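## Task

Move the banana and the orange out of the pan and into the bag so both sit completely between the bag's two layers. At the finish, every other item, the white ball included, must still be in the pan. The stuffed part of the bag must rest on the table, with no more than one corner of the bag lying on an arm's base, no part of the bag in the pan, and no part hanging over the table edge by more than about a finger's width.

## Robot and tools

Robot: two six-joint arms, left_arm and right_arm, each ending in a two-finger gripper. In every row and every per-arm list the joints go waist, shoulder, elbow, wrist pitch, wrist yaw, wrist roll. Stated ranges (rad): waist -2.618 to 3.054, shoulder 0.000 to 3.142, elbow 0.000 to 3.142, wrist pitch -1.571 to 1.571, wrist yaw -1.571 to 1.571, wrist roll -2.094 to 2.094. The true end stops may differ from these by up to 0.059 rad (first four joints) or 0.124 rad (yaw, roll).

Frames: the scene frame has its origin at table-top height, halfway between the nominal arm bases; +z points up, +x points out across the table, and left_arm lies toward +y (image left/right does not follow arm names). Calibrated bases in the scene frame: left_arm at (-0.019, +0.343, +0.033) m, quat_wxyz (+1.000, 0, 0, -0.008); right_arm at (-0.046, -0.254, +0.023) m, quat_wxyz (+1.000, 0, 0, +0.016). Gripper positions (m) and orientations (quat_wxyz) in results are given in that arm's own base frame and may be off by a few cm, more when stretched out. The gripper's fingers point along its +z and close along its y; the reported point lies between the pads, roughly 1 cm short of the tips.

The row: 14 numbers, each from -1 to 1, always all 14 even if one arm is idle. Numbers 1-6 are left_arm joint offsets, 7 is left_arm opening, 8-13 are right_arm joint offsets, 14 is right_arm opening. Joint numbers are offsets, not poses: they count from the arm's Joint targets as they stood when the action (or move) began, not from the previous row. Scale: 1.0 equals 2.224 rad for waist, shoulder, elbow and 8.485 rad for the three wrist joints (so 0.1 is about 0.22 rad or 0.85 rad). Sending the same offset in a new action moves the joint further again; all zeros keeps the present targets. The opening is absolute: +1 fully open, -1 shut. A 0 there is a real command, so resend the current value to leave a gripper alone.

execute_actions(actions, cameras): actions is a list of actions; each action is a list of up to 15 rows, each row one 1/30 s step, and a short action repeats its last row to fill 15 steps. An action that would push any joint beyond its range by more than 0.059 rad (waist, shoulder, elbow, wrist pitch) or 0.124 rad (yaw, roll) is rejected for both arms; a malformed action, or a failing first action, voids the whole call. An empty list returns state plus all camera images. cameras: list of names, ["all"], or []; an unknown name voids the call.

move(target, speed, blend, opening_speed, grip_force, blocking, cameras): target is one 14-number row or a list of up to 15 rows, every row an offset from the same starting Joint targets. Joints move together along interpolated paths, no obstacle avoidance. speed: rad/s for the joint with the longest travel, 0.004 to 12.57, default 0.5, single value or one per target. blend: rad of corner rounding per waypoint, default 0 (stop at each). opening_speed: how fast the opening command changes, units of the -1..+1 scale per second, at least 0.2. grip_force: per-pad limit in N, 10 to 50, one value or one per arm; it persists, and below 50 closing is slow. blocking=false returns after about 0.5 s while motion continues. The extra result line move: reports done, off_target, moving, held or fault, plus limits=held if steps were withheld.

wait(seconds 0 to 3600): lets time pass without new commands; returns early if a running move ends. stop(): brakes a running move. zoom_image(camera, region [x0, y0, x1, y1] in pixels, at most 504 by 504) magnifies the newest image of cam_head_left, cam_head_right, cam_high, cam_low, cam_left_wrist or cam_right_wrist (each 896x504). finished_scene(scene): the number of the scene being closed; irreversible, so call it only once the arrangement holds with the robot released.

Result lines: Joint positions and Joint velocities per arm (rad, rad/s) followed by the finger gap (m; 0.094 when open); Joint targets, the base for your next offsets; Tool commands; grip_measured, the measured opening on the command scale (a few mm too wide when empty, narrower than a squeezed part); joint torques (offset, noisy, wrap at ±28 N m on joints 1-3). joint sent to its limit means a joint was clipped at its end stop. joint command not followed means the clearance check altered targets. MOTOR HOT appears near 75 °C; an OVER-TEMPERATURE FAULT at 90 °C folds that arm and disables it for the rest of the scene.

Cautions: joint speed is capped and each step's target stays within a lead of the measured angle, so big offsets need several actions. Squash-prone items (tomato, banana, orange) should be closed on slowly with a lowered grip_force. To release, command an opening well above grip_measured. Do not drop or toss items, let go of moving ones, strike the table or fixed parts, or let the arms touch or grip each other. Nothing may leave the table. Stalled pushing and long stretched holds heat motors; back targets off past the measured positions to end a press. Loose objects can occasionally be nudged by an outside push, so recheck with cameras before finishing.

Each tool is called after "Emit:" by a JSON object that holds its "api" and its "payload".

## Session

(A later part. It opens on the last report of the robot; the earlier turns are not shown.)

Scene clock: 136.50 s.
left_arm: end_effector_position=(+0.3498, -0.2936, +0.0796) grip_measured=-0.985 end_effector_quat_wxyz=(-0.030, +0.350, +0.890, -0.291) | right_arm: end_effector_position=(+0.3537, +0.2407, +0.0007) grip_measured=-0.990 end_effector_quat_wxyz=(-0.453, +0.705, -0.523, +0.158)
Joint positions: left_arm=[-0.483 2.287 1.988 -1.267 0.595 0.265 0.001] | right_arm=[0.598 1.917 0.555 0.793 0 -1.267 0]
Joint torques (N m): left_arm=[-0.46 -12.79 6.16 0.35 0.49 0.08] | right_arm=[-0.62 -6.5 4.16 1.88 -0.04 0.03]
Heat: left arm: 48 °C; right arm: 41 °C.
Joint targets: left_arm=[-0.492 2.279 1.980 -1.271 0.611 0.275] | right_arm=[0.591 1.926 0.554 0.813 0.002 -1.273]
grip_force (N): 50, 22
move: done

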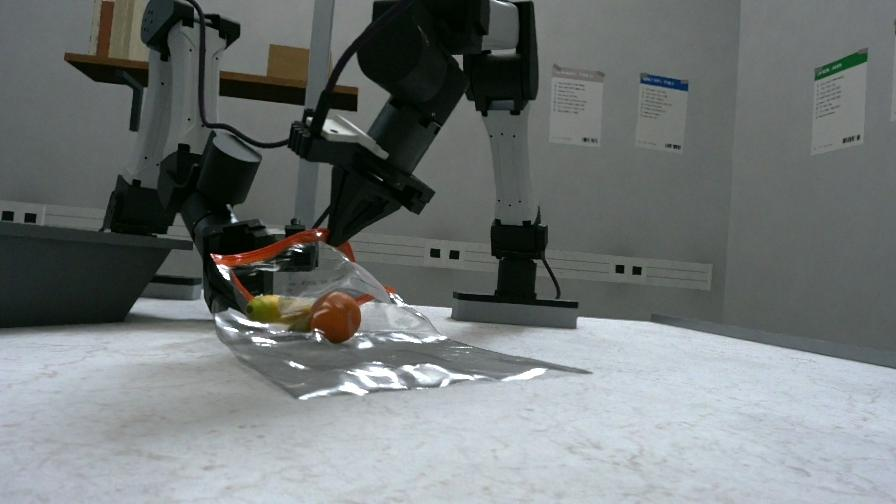

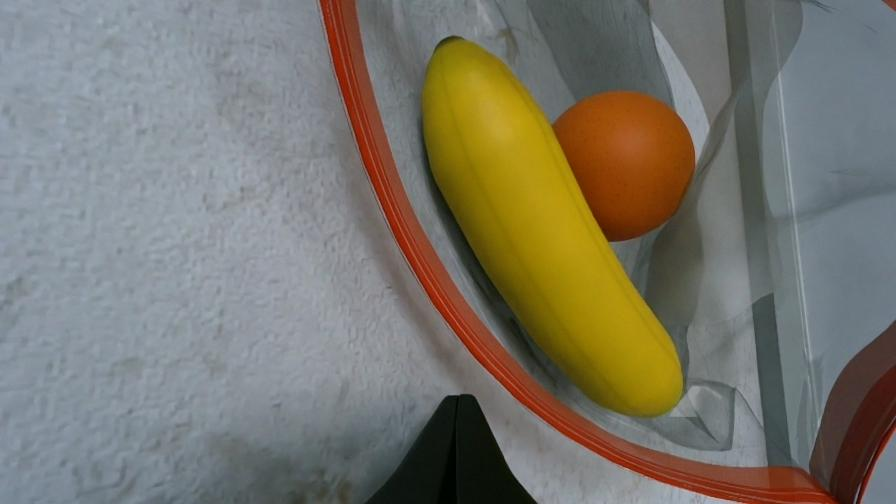

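Emit:
{"api": "move", "payload": {"target": [0,0,0,0,0,0,-1,0,0.0501,0.0947,-0.0117,0,0,-1], "speed": 0.25, "cameras": ["cam_low","cam_right_wrist","cam_head_left"]}}

Scene clock: 138.33 s.
left_arm: end_effector_position=(+0.3498, -0.2936, +0.0796) grip_measured=-0.985 end_effector_quat_wxyz=(-0.030, +0.350, +0.890, -0.291) | right_arm: end_effector_position=(+0.3904, +0.2657, -0.0004) grip_measured=-0.990 end_effector_quat_wxyz=(-0.453, +0.704, -0.523, +0.158)
Joint positions: left_arm=[-0.483 2.287 1.988 -1.267 0.595 0.265 0.001] | right_arm=[0.598 2.024 0.744 0.711 0 -1.267 0]
Joint torques (N m): left_arm=[-0.46 -12.81 6.19 0.34 0.5 0.09] | right_arm=[-0.59 -7.36 6.6 1.82 -0.04 0.04]
Heat: left arm: 48 °C; right arm: 41 °C.
Joint targets: left_arm=[-0.492 2.279 1.980 -1.271 0.611 0.275] | right_arm=[0.591 2.037 0.764 0.714 0.002 -1.273]
grip_force (N): 50, 22
move: done
Images, in order (width x height): cam_head_left 896x504, cam_low 896x504, cam_right_wrist 896x504.

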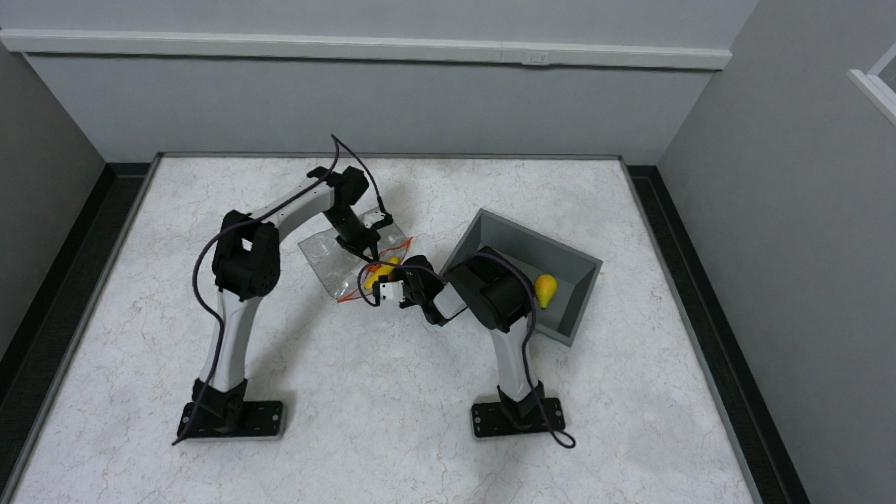

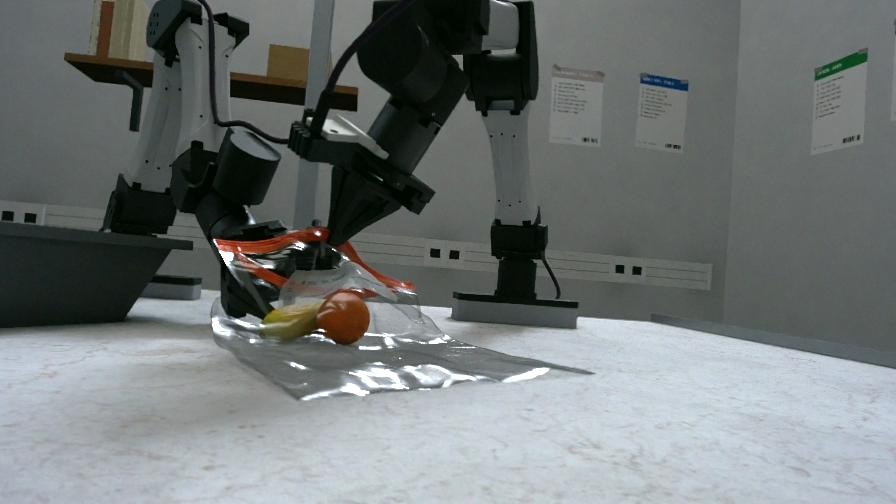

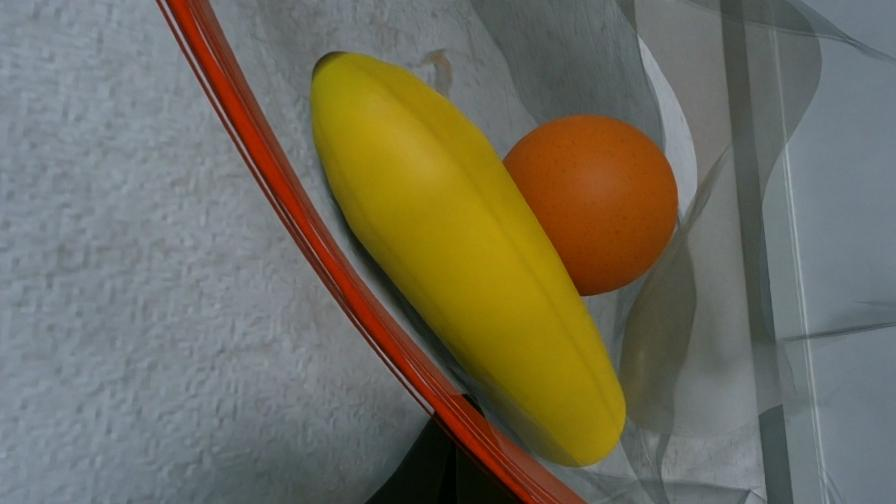

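Emit:
{"api": "move", "payload": {"target": [[0,0,0,0,0,0,-1,0,-0.0499,-0.0944,0.0117,0,0,-1],[0,0,0,0,0,0,-1,0,-0.1247,-0.0813,-0.0114,0,0,-1],[0,0,0,0,0,0,-1,0,-0.0551,0.0192,-0.0195,0,0,-1]], "speed": [0.4,0.6,0.4], "blend": [0.03,0.03,0], "cameras": ["cam_low","cam_right_wrist"]}}

Scene clock: 141.13 s.
left_arm: end_effector_position=(+0.3498, -0.2936, +0.0796) grip_measured=-0.985 end_effector_quat_wxyz=(-0.030, +0.350, +0.890, -0.291) | right_arm: end_effector_position=(+0.3932, +0.2676, +0.0346) grip_measured=-0.990 end_effector_quat_wxyz=(-0.452, +0.705, -0.523, +0.158)
Joint positions: left_arm=[-0.483 2.287 1.988 -1.267 0.595 0.265 0.001] | right_arm=[0.598 1.903 0.785 0.546 0 -1.269 0]
Joint torques (N m): left_arm=[-0.46 -12.79 6.17 0.36 0.5 0.07] | right_arm=[-0.59 -7.2 7.61 1.83 -0.04 0.05]
Heat: left arm: 48 °C; right arm: 41 °C.
Joint targets: left_arm=[-0.492 2.279 1.980 -1.271 0.611 0.275] | right_arm=[0.591 1.915 0.807 0.549 0.002 -1.273]
grip_force (N): 50, 22
move: done

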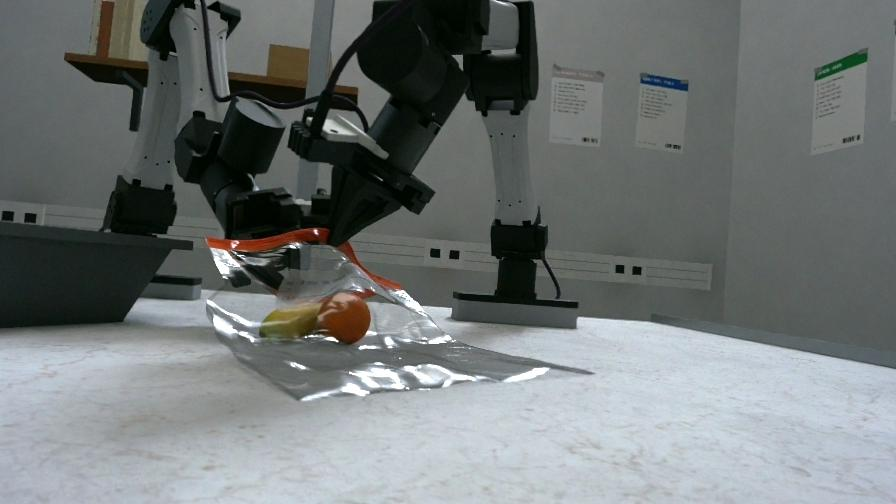

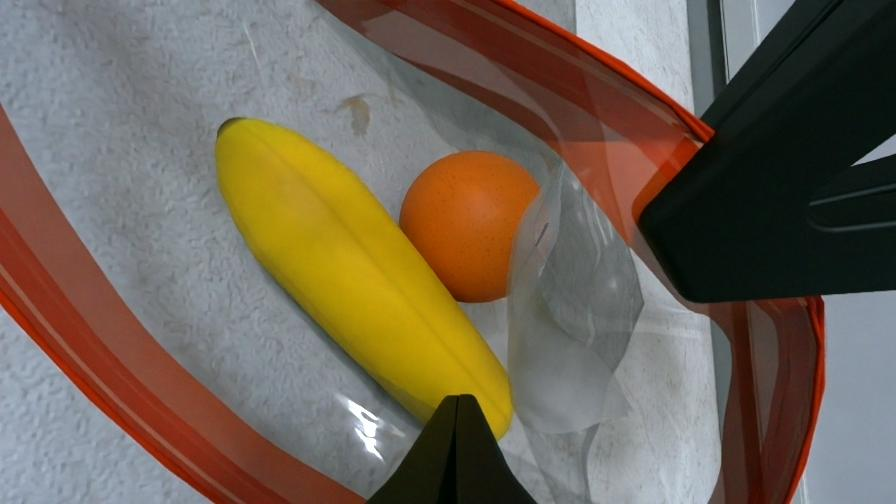

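Emit:
{"api": "move", "payload": {"target": [0,0,0,0,0,0,-1,0.0135,0.0440,-0.0263,0.0184,0,0,-1], "speed": 0.3, "cameras": ["cam_low","cam_right_wrist"]}}

Scene clock: 143.20 s.
left_arm: end_effector_position=(+0.3498, -0.2936, +0.0796) grip_measured=-0.985 end_effector_quat_wxyz=(-0.030, +0.350, +0.890, -0.291) | right_arm: end_effector_position=(+0.3865, +0.2731, +0.0058) grip_measured=-0.990 end_effector_quat_wxyz=(-0.455, +0.709, -0.516, +0.154)
Joint positions: left_arm=[-0.483 2.287 1.988 -1.267 0.595 0.265 0.001] | right_arm=[0.615 2.003 0.75 0.684 0 -1.269 0]
Joint torques (N m): left_arm=[-0.43 -12.86 6.17 0.35 0.49 0.09] | right_arm=[0.62 -7.64 4.7 1.94 -0.03 0.05]
Heat: left arm: 48 °C; right arm: 40 °C.
Joint targets: left_arm=[-0.492 2.279 1.980 -1.271 0.611 0.275] | right_arm=[0.621 2.013 0.749 0.705 0.002 -1.273]
grip_force (N): 50, 22
move: done

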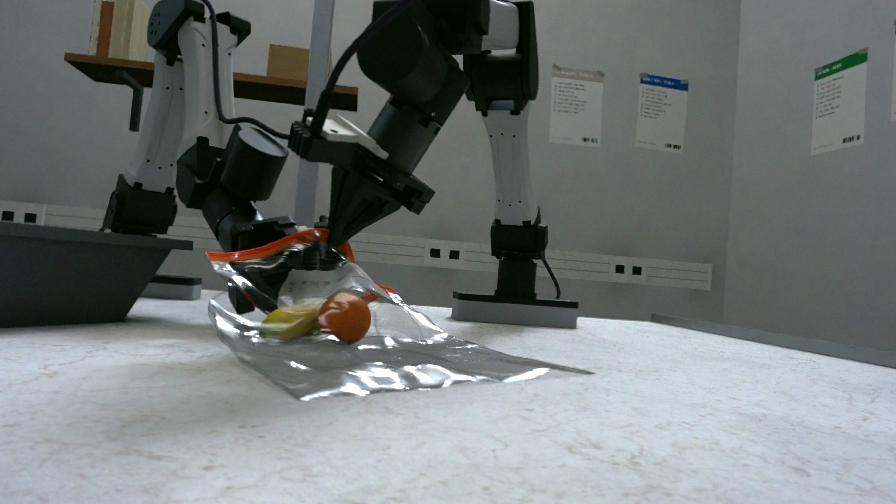

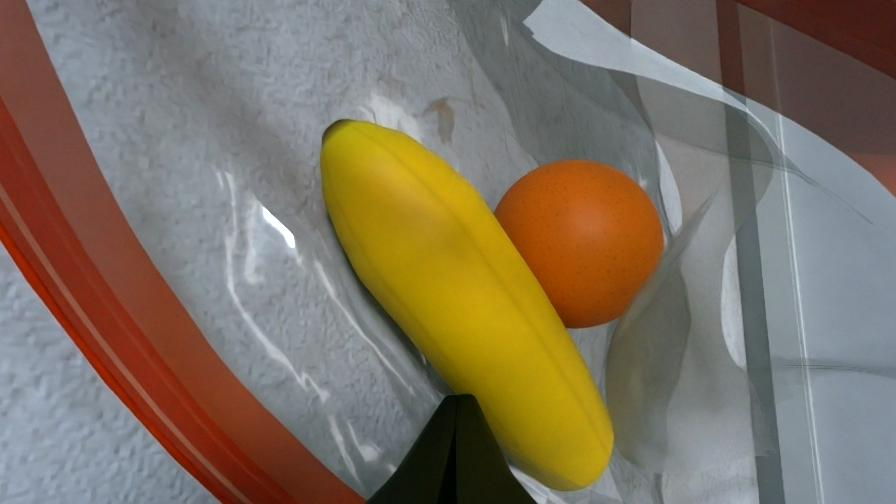

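Emit:
{"api": "move", "payload": {"target": [0,0,0,0,0,0,-1,0,0.0627,0.1188,-0.0147,0,0,-1], "speed": 0.22, "cameras": ["cam_low","cam_right_wrist","cam_head_left"]}}

Scene clock: 145.13 s.
left_arm: end_effector_position=(+0.3526, -0.2911, +0.0780) grip_measured=-0.985 end_effector_quat_wxyz=(-0.026, +0.351, +0.892, -0.284) | right_arm: end_effector_position=(+0.4273, +0.3019, +0.0011) grip_measured=-0.990 end_effector_quat_wxyz=(-0.451, +0.711, -0.517, +0.153)
Joint positions: left_arm=[-0.481 2.287 1.988 -1.262 0.577 0.265 0.001] | right_arm=[0.615 2.136 0.982 0.576 0 -1.27 0]
Joint torques (N m): left_arm=[-0.64 -12.77 6.22 0.31 0.65 0.08] | right_arm=[0.59 -8.51 8.17 1.78 -0.04 0.06]
Heat: left arm: 48 °C; right arm: 40 °C.
Joint targets: left_arm=[-0.492 2.279 1.980 -1.271 0.611 0.275] | right_arm=[0.621 2.152 1.013 0.580 0.002 -1.273]
grip_force (N): 50, 22
move: done
Images, in order (width x height): cam_head_left 896x504, cam_low 896x504, cam_right_wrist 896x504.

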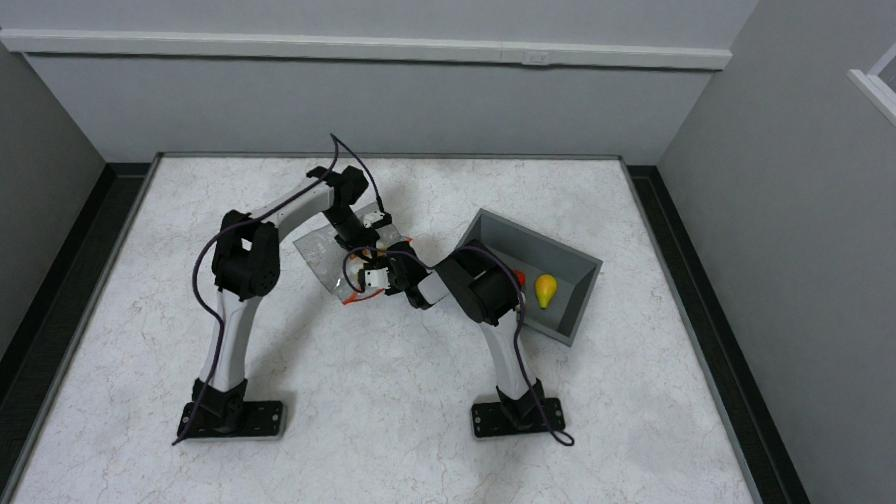

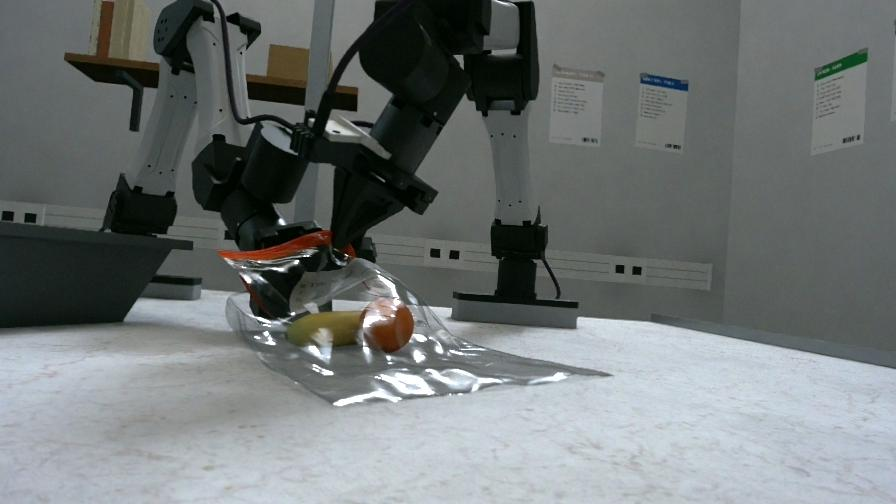

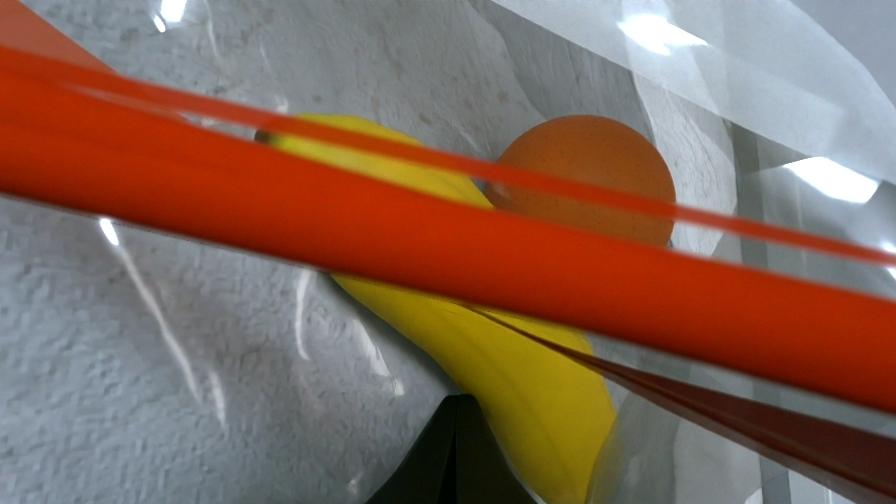

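Emit:
{"api": "move", "payload": {"target": [[0,0,0,0,0,0,-1,0,-0.0625,-0.1187,0.0147,0,0,-1],[0,0,0,0,0,0,-1,0,-0.1763,-0.1933,0.0045,0,0,-1],[0,0,0,0,0,0,-1,0,-0.5180,-0.1178,-0.086,0,0,-1],[0,0,0,0,0,0,-1,-0.3692,-0.5180,-0.1178,-0.086,0,0,-1]], "speed": [0.5,0.7,1.2,1.2], "blend": [0.03,0.05,0.15,0], "cameras": ["cam_low","cam_left_wrist","cam_head_left","cam_high"]}}

Emit:
{"api": "zoom_image", "payload": {"camera": "cam_head_left", "region": [320, 200, 460, 320]}}

Scene clock: 148.33 s.
left_arm: end_effector_position=(+0.3502, -0.2949, +0.0796) grip_measured=-0.985 end_effector_quat_wxyz=(-0.027, +0.352, +0.889, -0.292) | right_arm: end_effector_position=(+0.3493, -0.0689, +0.2247) grip_measured=-0.990 end_effector_quat_wxyz=(+0.402, -0.431, +0.722, -0.362)
Joint positions: left_arm=[-0.485 2.287 1.988 -1.262 0.594 0.265 0.001] | right_arm=[-0.194 1.004 0.73 -0.153 0.001 -1.271 0]
Joint torques (N m): left_arm=[-0.31 -12.81 6.16 0.3 0.5 0.07] | right_arm=[-0.59 -3.02 9.59 1.92 -0.05 0.08]
Heat: left arm: 48 °C; right arm: 40 °C.
Joint targets: left_arm=[-0.492 2.279 1.980 -1.271 0.611 0.275] | right_arm=[-0.200 1.000 0.751 -0.149 0.002 -1.273]
grip_force (N): 50, 22
move: done
Images, in order (width x height): cam_head_left 896x504, cam_high 896x504, cam_low 896x504, cam_left_wrist 896x504.

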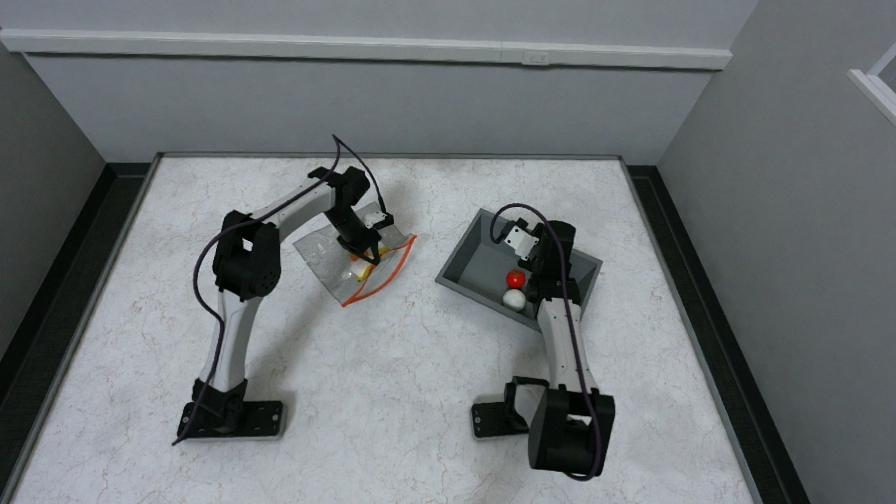

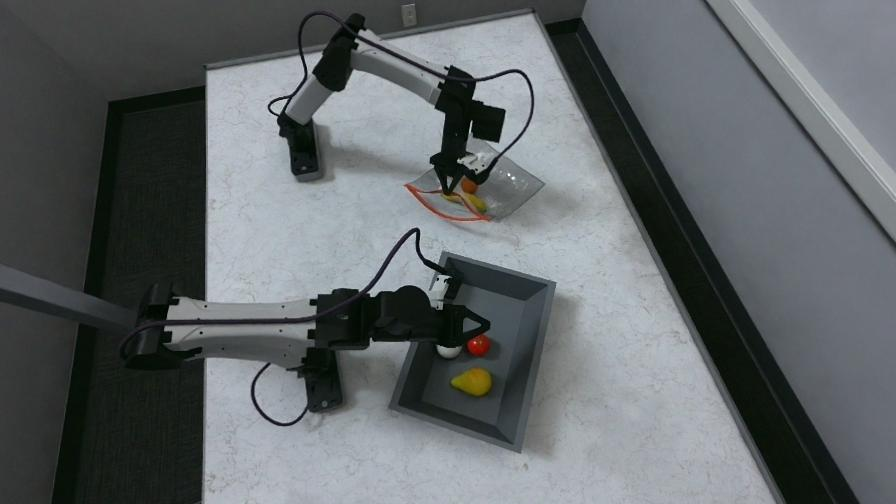

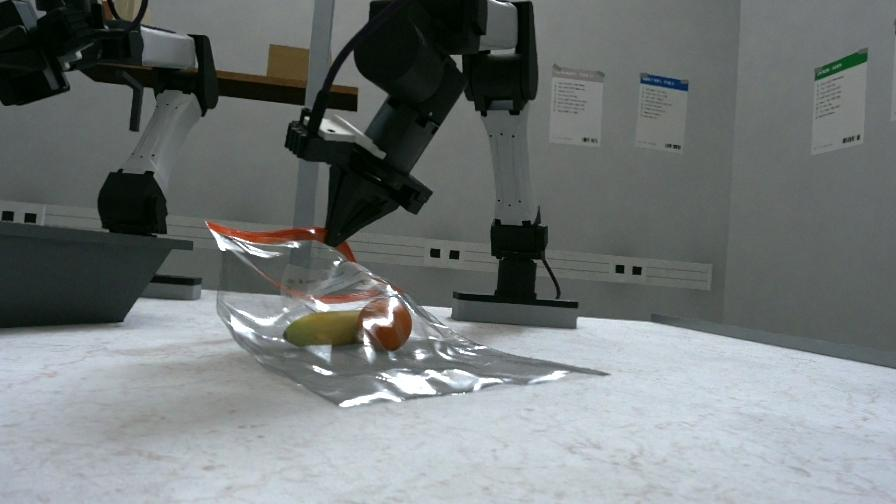

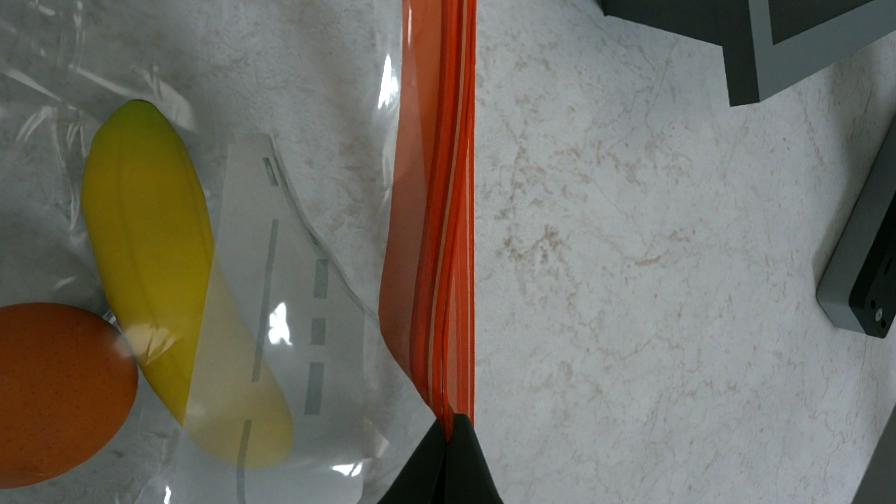

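Scaled by 3.600 from the camera's image (finer frame: 1280x720).

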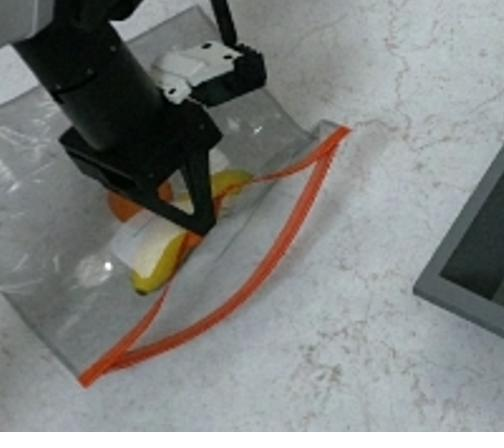

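Emit:
{"api": "zoom_image", "payload": {"camera": "cam_left_wrist", "region": [300, 100, 600, 500]}}

Emit:
{"api": "zoom_image", "payload": {"camera": "cam_high", "region": [390, 130, 560, 240]}}

Emit:
{"api": "zoom_image", "payload": {"camera": "cam_low", "region": [190, 210, 430, 410]}}

Scaled by 1.260 from the camera's image (finer frame: 1280x720).

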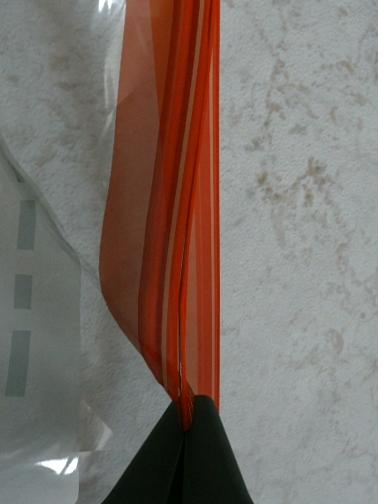

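Scaled by 2.965 from the camera's image (finer frame: 1280x720).

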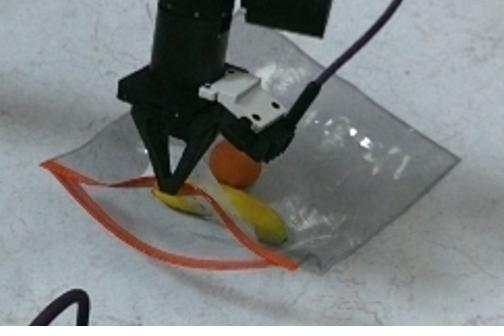

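Scaled by 2.100 from the camera's image (finer frame: 1280x720).

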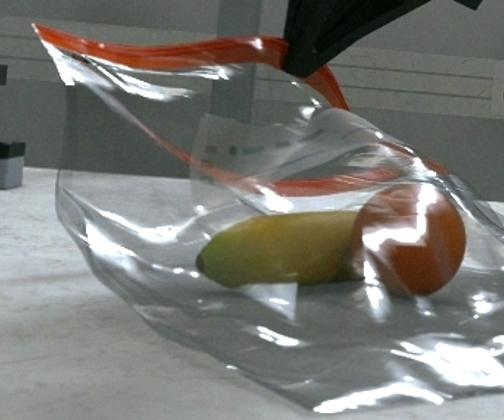

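Emit:
{"api": "move", "payload": {"target": [-0.0339,0.0006,-0.0525,0.0139,0,-0.0088,-1,0,0,0,0,0,0,-1], "speed": 0.15, "cameras": ["cam_low","cam_left_wrist","cam_head_left","cam_high"]}}

Emit:
{"api": "zoom_image", "payload": {"camera": "cam_head_left", "region": [320, 200, 460, 320]}}

Emit:
{"api": "zoom_image", "payload": {"camera": "cam_high", "region": [390, 130, 560, 240]}}

Scene clock: 152.77 s.
left_arm: end_effector_position=(+0.3204, -0.3173, +0.0508) grip_measured=-0.985 end_effector_quat_wxyz=(-0.054, +0.360, +0.886, -0.288) | right_arm: end_effector_position=(+0.3493, -0.0689, +0.2246) grip_measured=-0.990 end_effector_quat_wxyz=(+0.402, -0.431, +0.722, -0.362)
Joint positions: left_arm=[-0.563 2.287 1.873 -1.163 0.595 0.212 0.001] | right_arm=[-0.194 1.004 0.73 -0.153 0.001 -1.271 0]
Joint torques (N m): left_arm=[-0.1 -12.59 5.94 0.47 0.49 -0.1] | right_arm=[-0.58 -3.03 9.61 1.91 -0.05 0.08]
Heat: left arm: 49 °C; right arm: 39 °C.
Joint targets: left_arm=[-0.567 2.280 1.863 -1.153 0.611 0.200] | right_arm=[-0.200 1.000 0.751 -0.149 0.002 -1.273]
grip_force (N): 50, 22
move: done
Images, in order (width x height): cam_head_left 896x504, cam_high 896x504, cam_low 896x504, cam_left_wrist 896x504.

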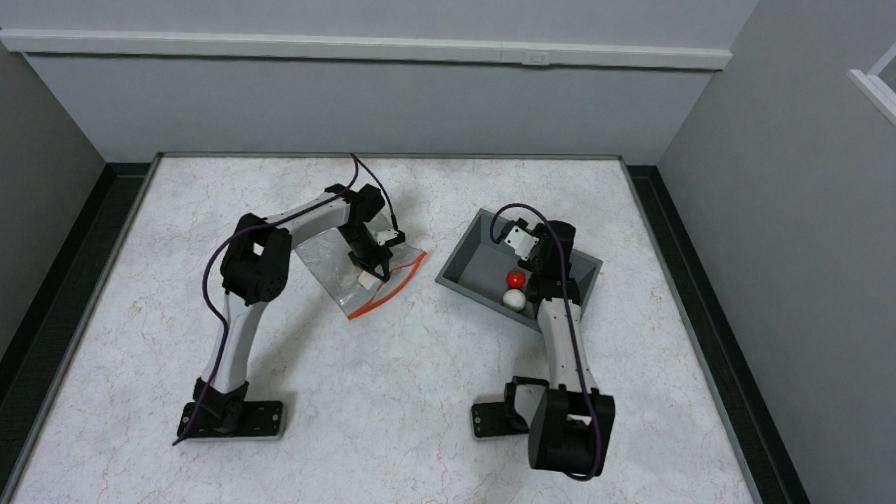

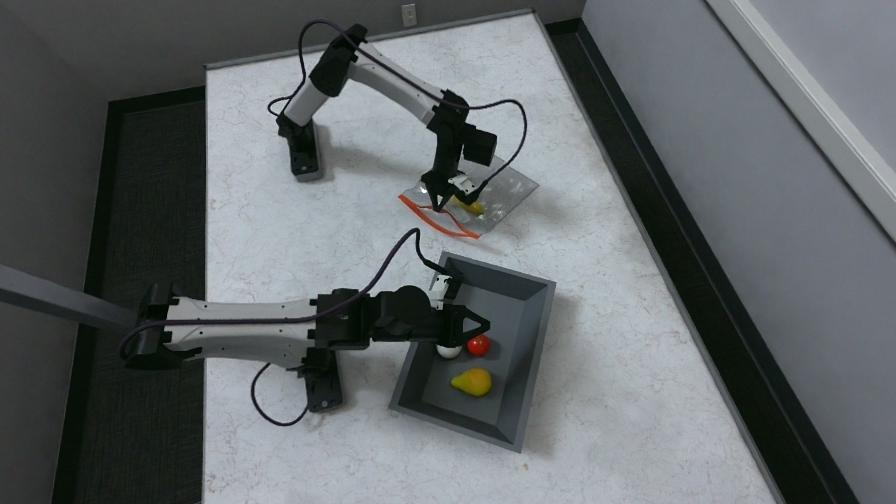

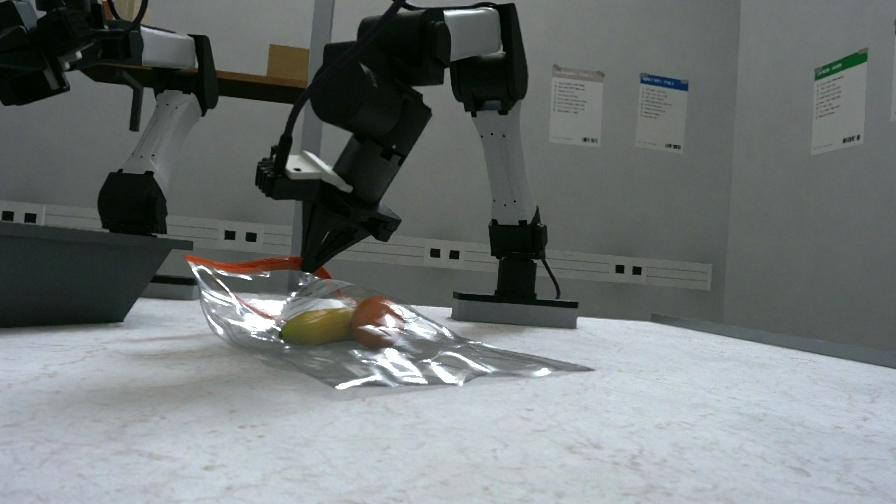

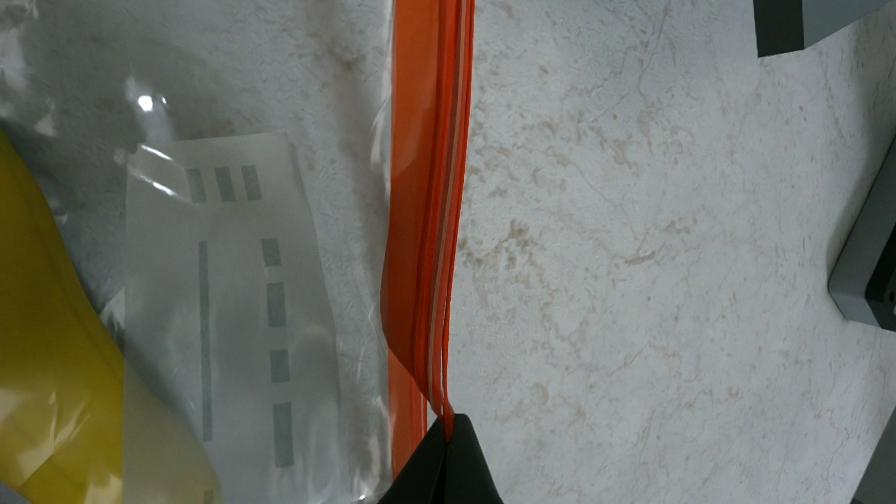

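Scaled by 3.600 from the camera's image (finer frame: 1280x720).

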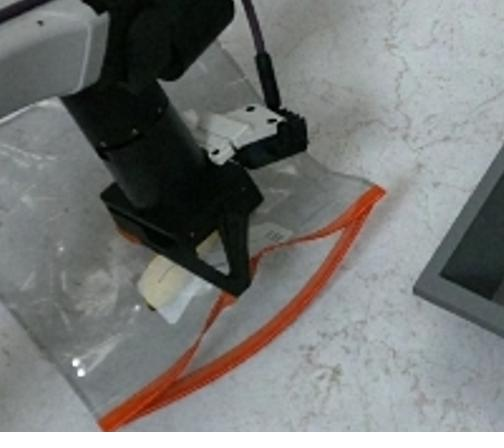

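Scaled by 2.965 from the camera's image (finer frame: 1280x720).

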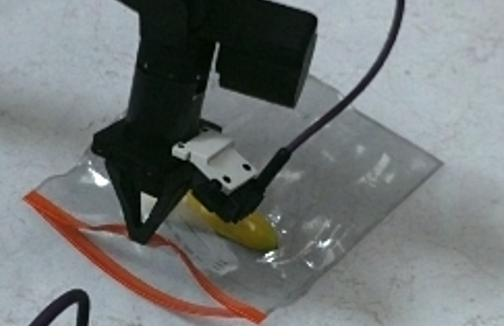

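Emit:
{"api": "move", "payload": {"target": [0,0.0179,-0.0416,0.0156,0,0,-1,0,0,0,0,0,0,-1], "speed": 0.15, "cameras": ["cam_low","cam_left_wrist","cam_head_left","cam_high"]}}

Emit:
{"api": "zoom_image", "payload": {"camera": "cam_head_left", "region": [320, 200, 460, 340]}}

Emit:
{"api": "zoom_image", "payload": {"camera": "cam_high", "region": [390, 130, 560, 270]}}

Emit:
{"api": "zoom_image", "payload": {"camera": "cam_low", "region": [170, 210, 470, 410]}}

Scene clock: 154.73 s.
left_arm: end_effector_position=(+0.3223, -0.3185, +0.0222) grip_measured=-0.985 end_effector_quat_wxyz=(-0.042, +0.363, +0.884, -0.290) | right_arm: end_effector_position=(+0.3493, -0.0689, +0.2246) grip_measured=-0.990 end_effector_quat_wxyz=(+0.402, -0.431, +0.722, -0.362)
Joint positions: left_arm=[-0.563 2.301 1.78 -1.031 0.595 0.212 0.001] | right_arm=[-0.194 1.004 0.73 -0.153 0.001 -1.271 0]
Joint torques (N m): left_arm=[-0.14 -10.54 5.89 0.53 0.49 -0.12] | right_arm=[-0.58 -3.03 9.61 1.91 -0.05 0.08]
Heat: left arm: 48 °C; right arm: 39 °C.
Joint targets: left_arm=[-0.567 2.320 1.770 -1.021 0.611 0.200] | right_arm=[-0.200 1.000 0.751 -0.149 0.002 -1.273]
grip_force (N): 50, 22
move: done
Images, in order (width x height): cam_head_left 896x504, cam_high 896x504, cam_low 896x504, cam_left_wrist 896x504.

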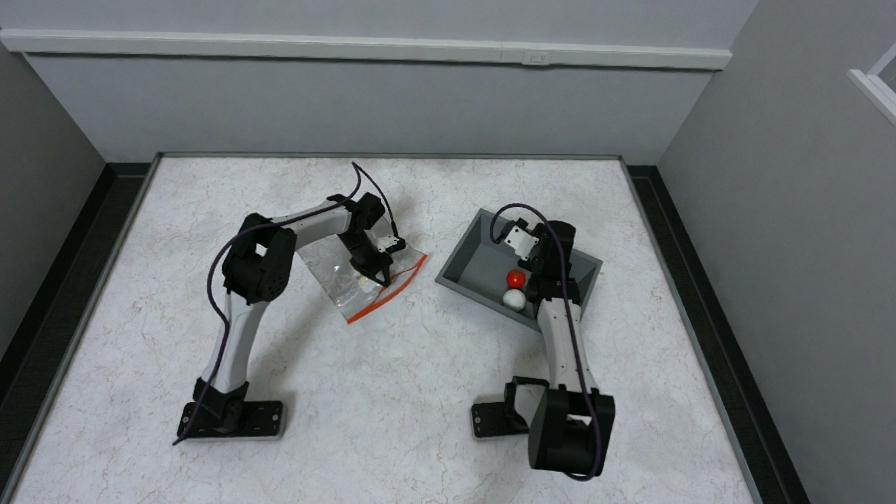

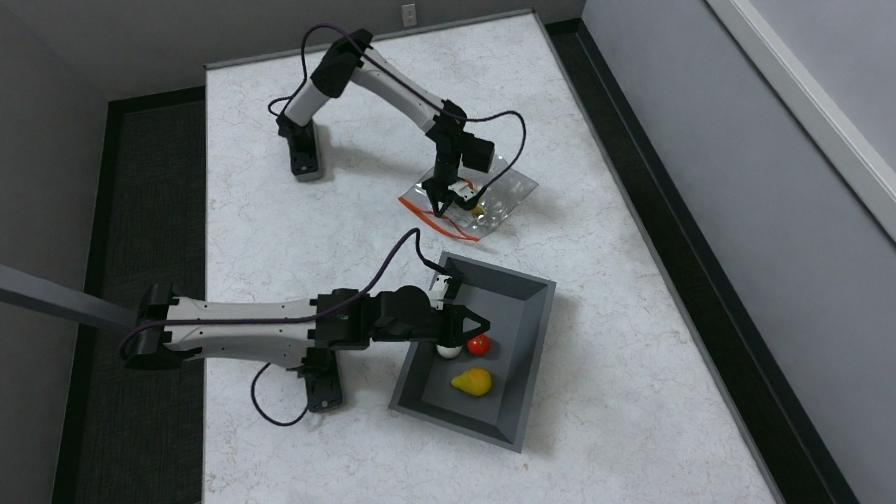

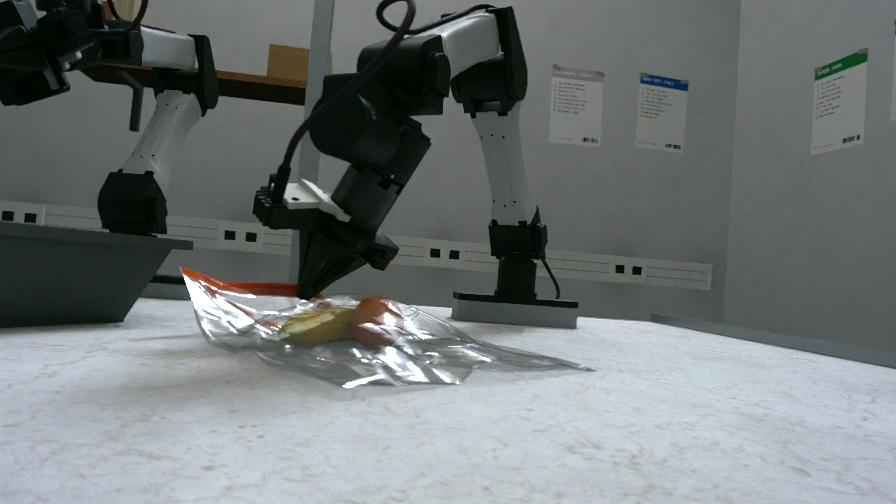

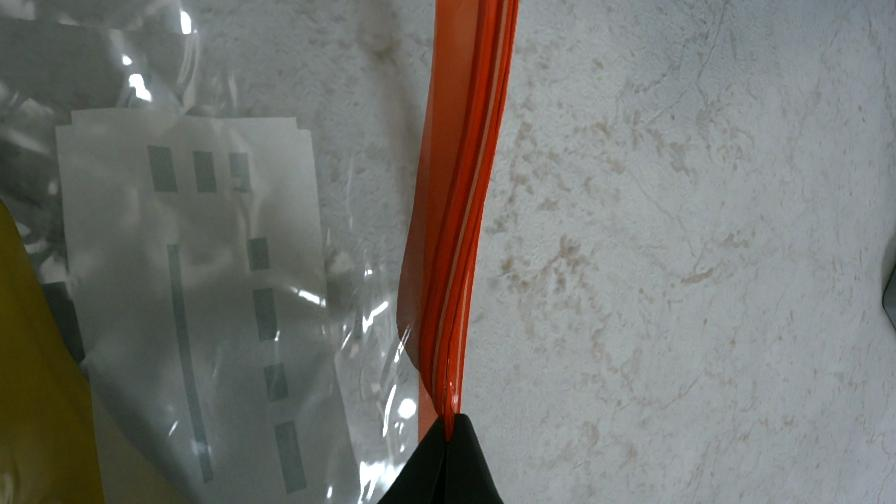

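Scaled by 3.600 from the camera's image (finer frame: 1280x720).

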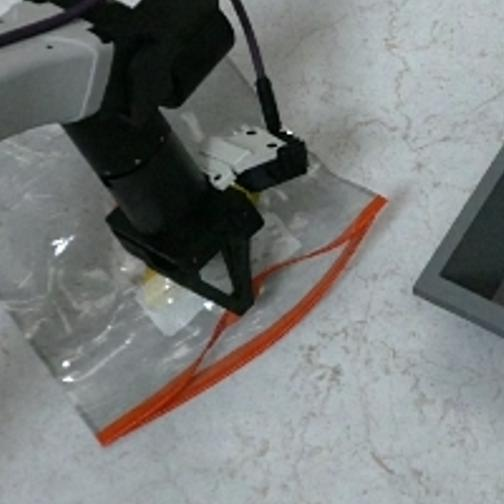

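Scaled by 2.965 from the camera's image (finer frame: 1280x720).

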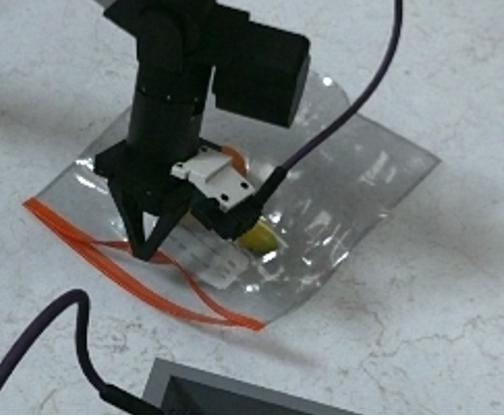

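Scaled by 1.680 from the camera's image (finer frame: 1280x720).

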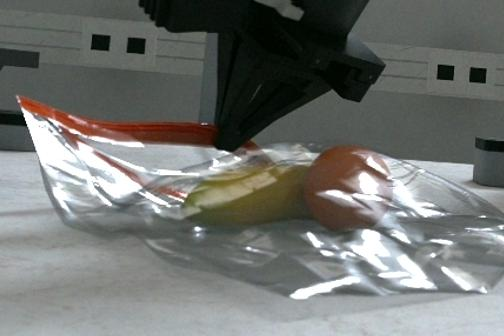

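Emit:
{"api": "move", "payload": {"target": [-0.0108,0.010,-0.0207,0.0078,0,-0.0028,-1,0,0,0,0,0,0,-1], "speed": 0.12, "cameras": ["cam_low","cam_left_wrist","cam_head_left","cam_high"]}}

Emit:
{"api": "zoom_image", "payload": {"camera": "cam_head_left", "region": [320, 200, 460, 340]}}

Emit:
{"api": "zoom_image", "payload": {"camera": "cam_low", "region": [170, 210, 470, 410]}}

Scene clock: 156.23 s.
left_arm: end_effector_position=(+0.3142, -0.3250, +0.0028) grip_measured=-0.985 end_effector_quat_wxyz=(-0.049, +0.363, +0.884, -0.289) | right_arm: end_effector_position=(+0.3493, -0.0689, +0.2246) grip_measured=-0.990 end_effector_quat_wxyz=(+0.402, -0.431, +0.722, -0.362)
Joint positions: left_arm=[-0.585 2.321 1.734 -0.965 0.595 0.188 0.001] | right_arm=[-0.194 1.004 0.73 -0.153 0.001 -1.271 0]
Joint torques (N m): left_arm=[-0.27 -10.45 5.64 0.52 0.48 -0.12] | right_arm=[-0.61 -3.03 9.61 1.9 -0.05 0.08]
Heat: left arm: 48 °C; right arm: 39 °C.
Joint targets: left_arm=[-0.591 2.342 1.724 -0.955 0.611 0.177] | right_arm=[-0.200 1.000 0.751 -0.149 0.002 -1.273]
grip_force (N): 50, 22
move: done
Images, in order (width x height): cam_head_left 896x504, cam_high 896x504, cam_low 896x504, cam_left_wrist 896x504.

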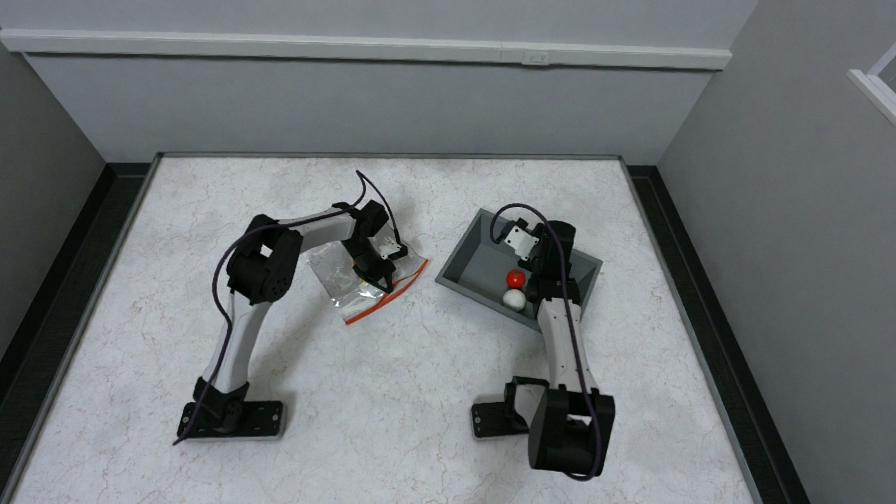

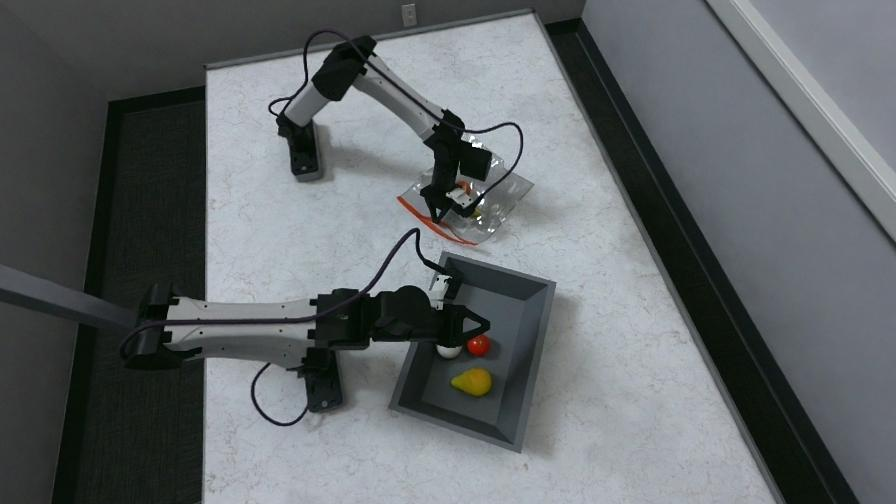

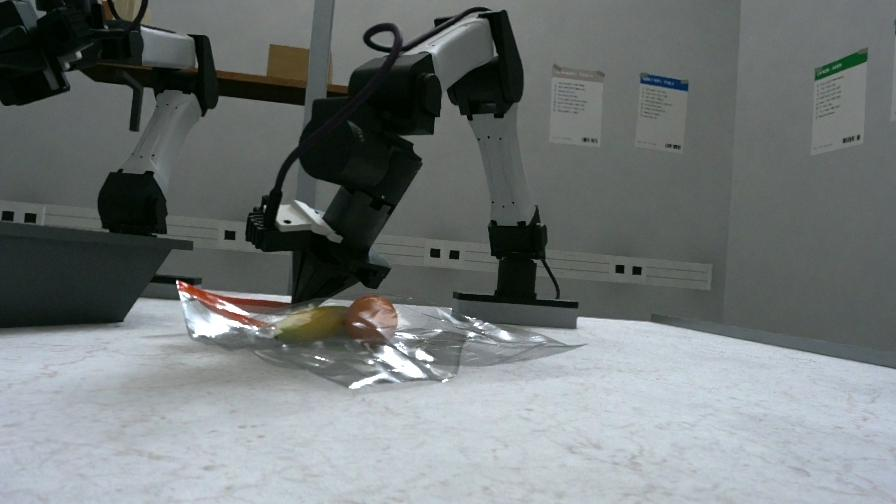

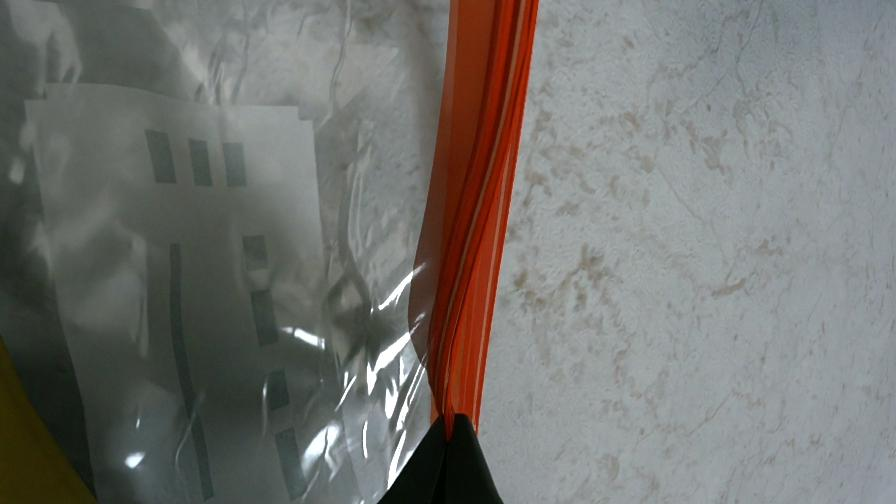

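Scaled by 3.600 from the camera's image (finer frame: 1280x720).

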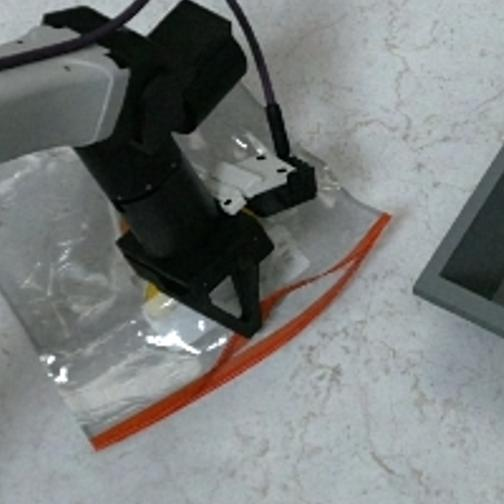

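Scaled by 1.680 from the camera's image (finer frame: 1280x720).

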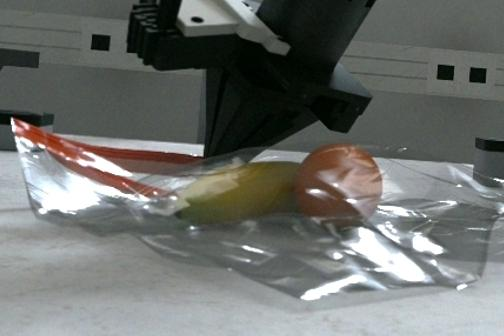

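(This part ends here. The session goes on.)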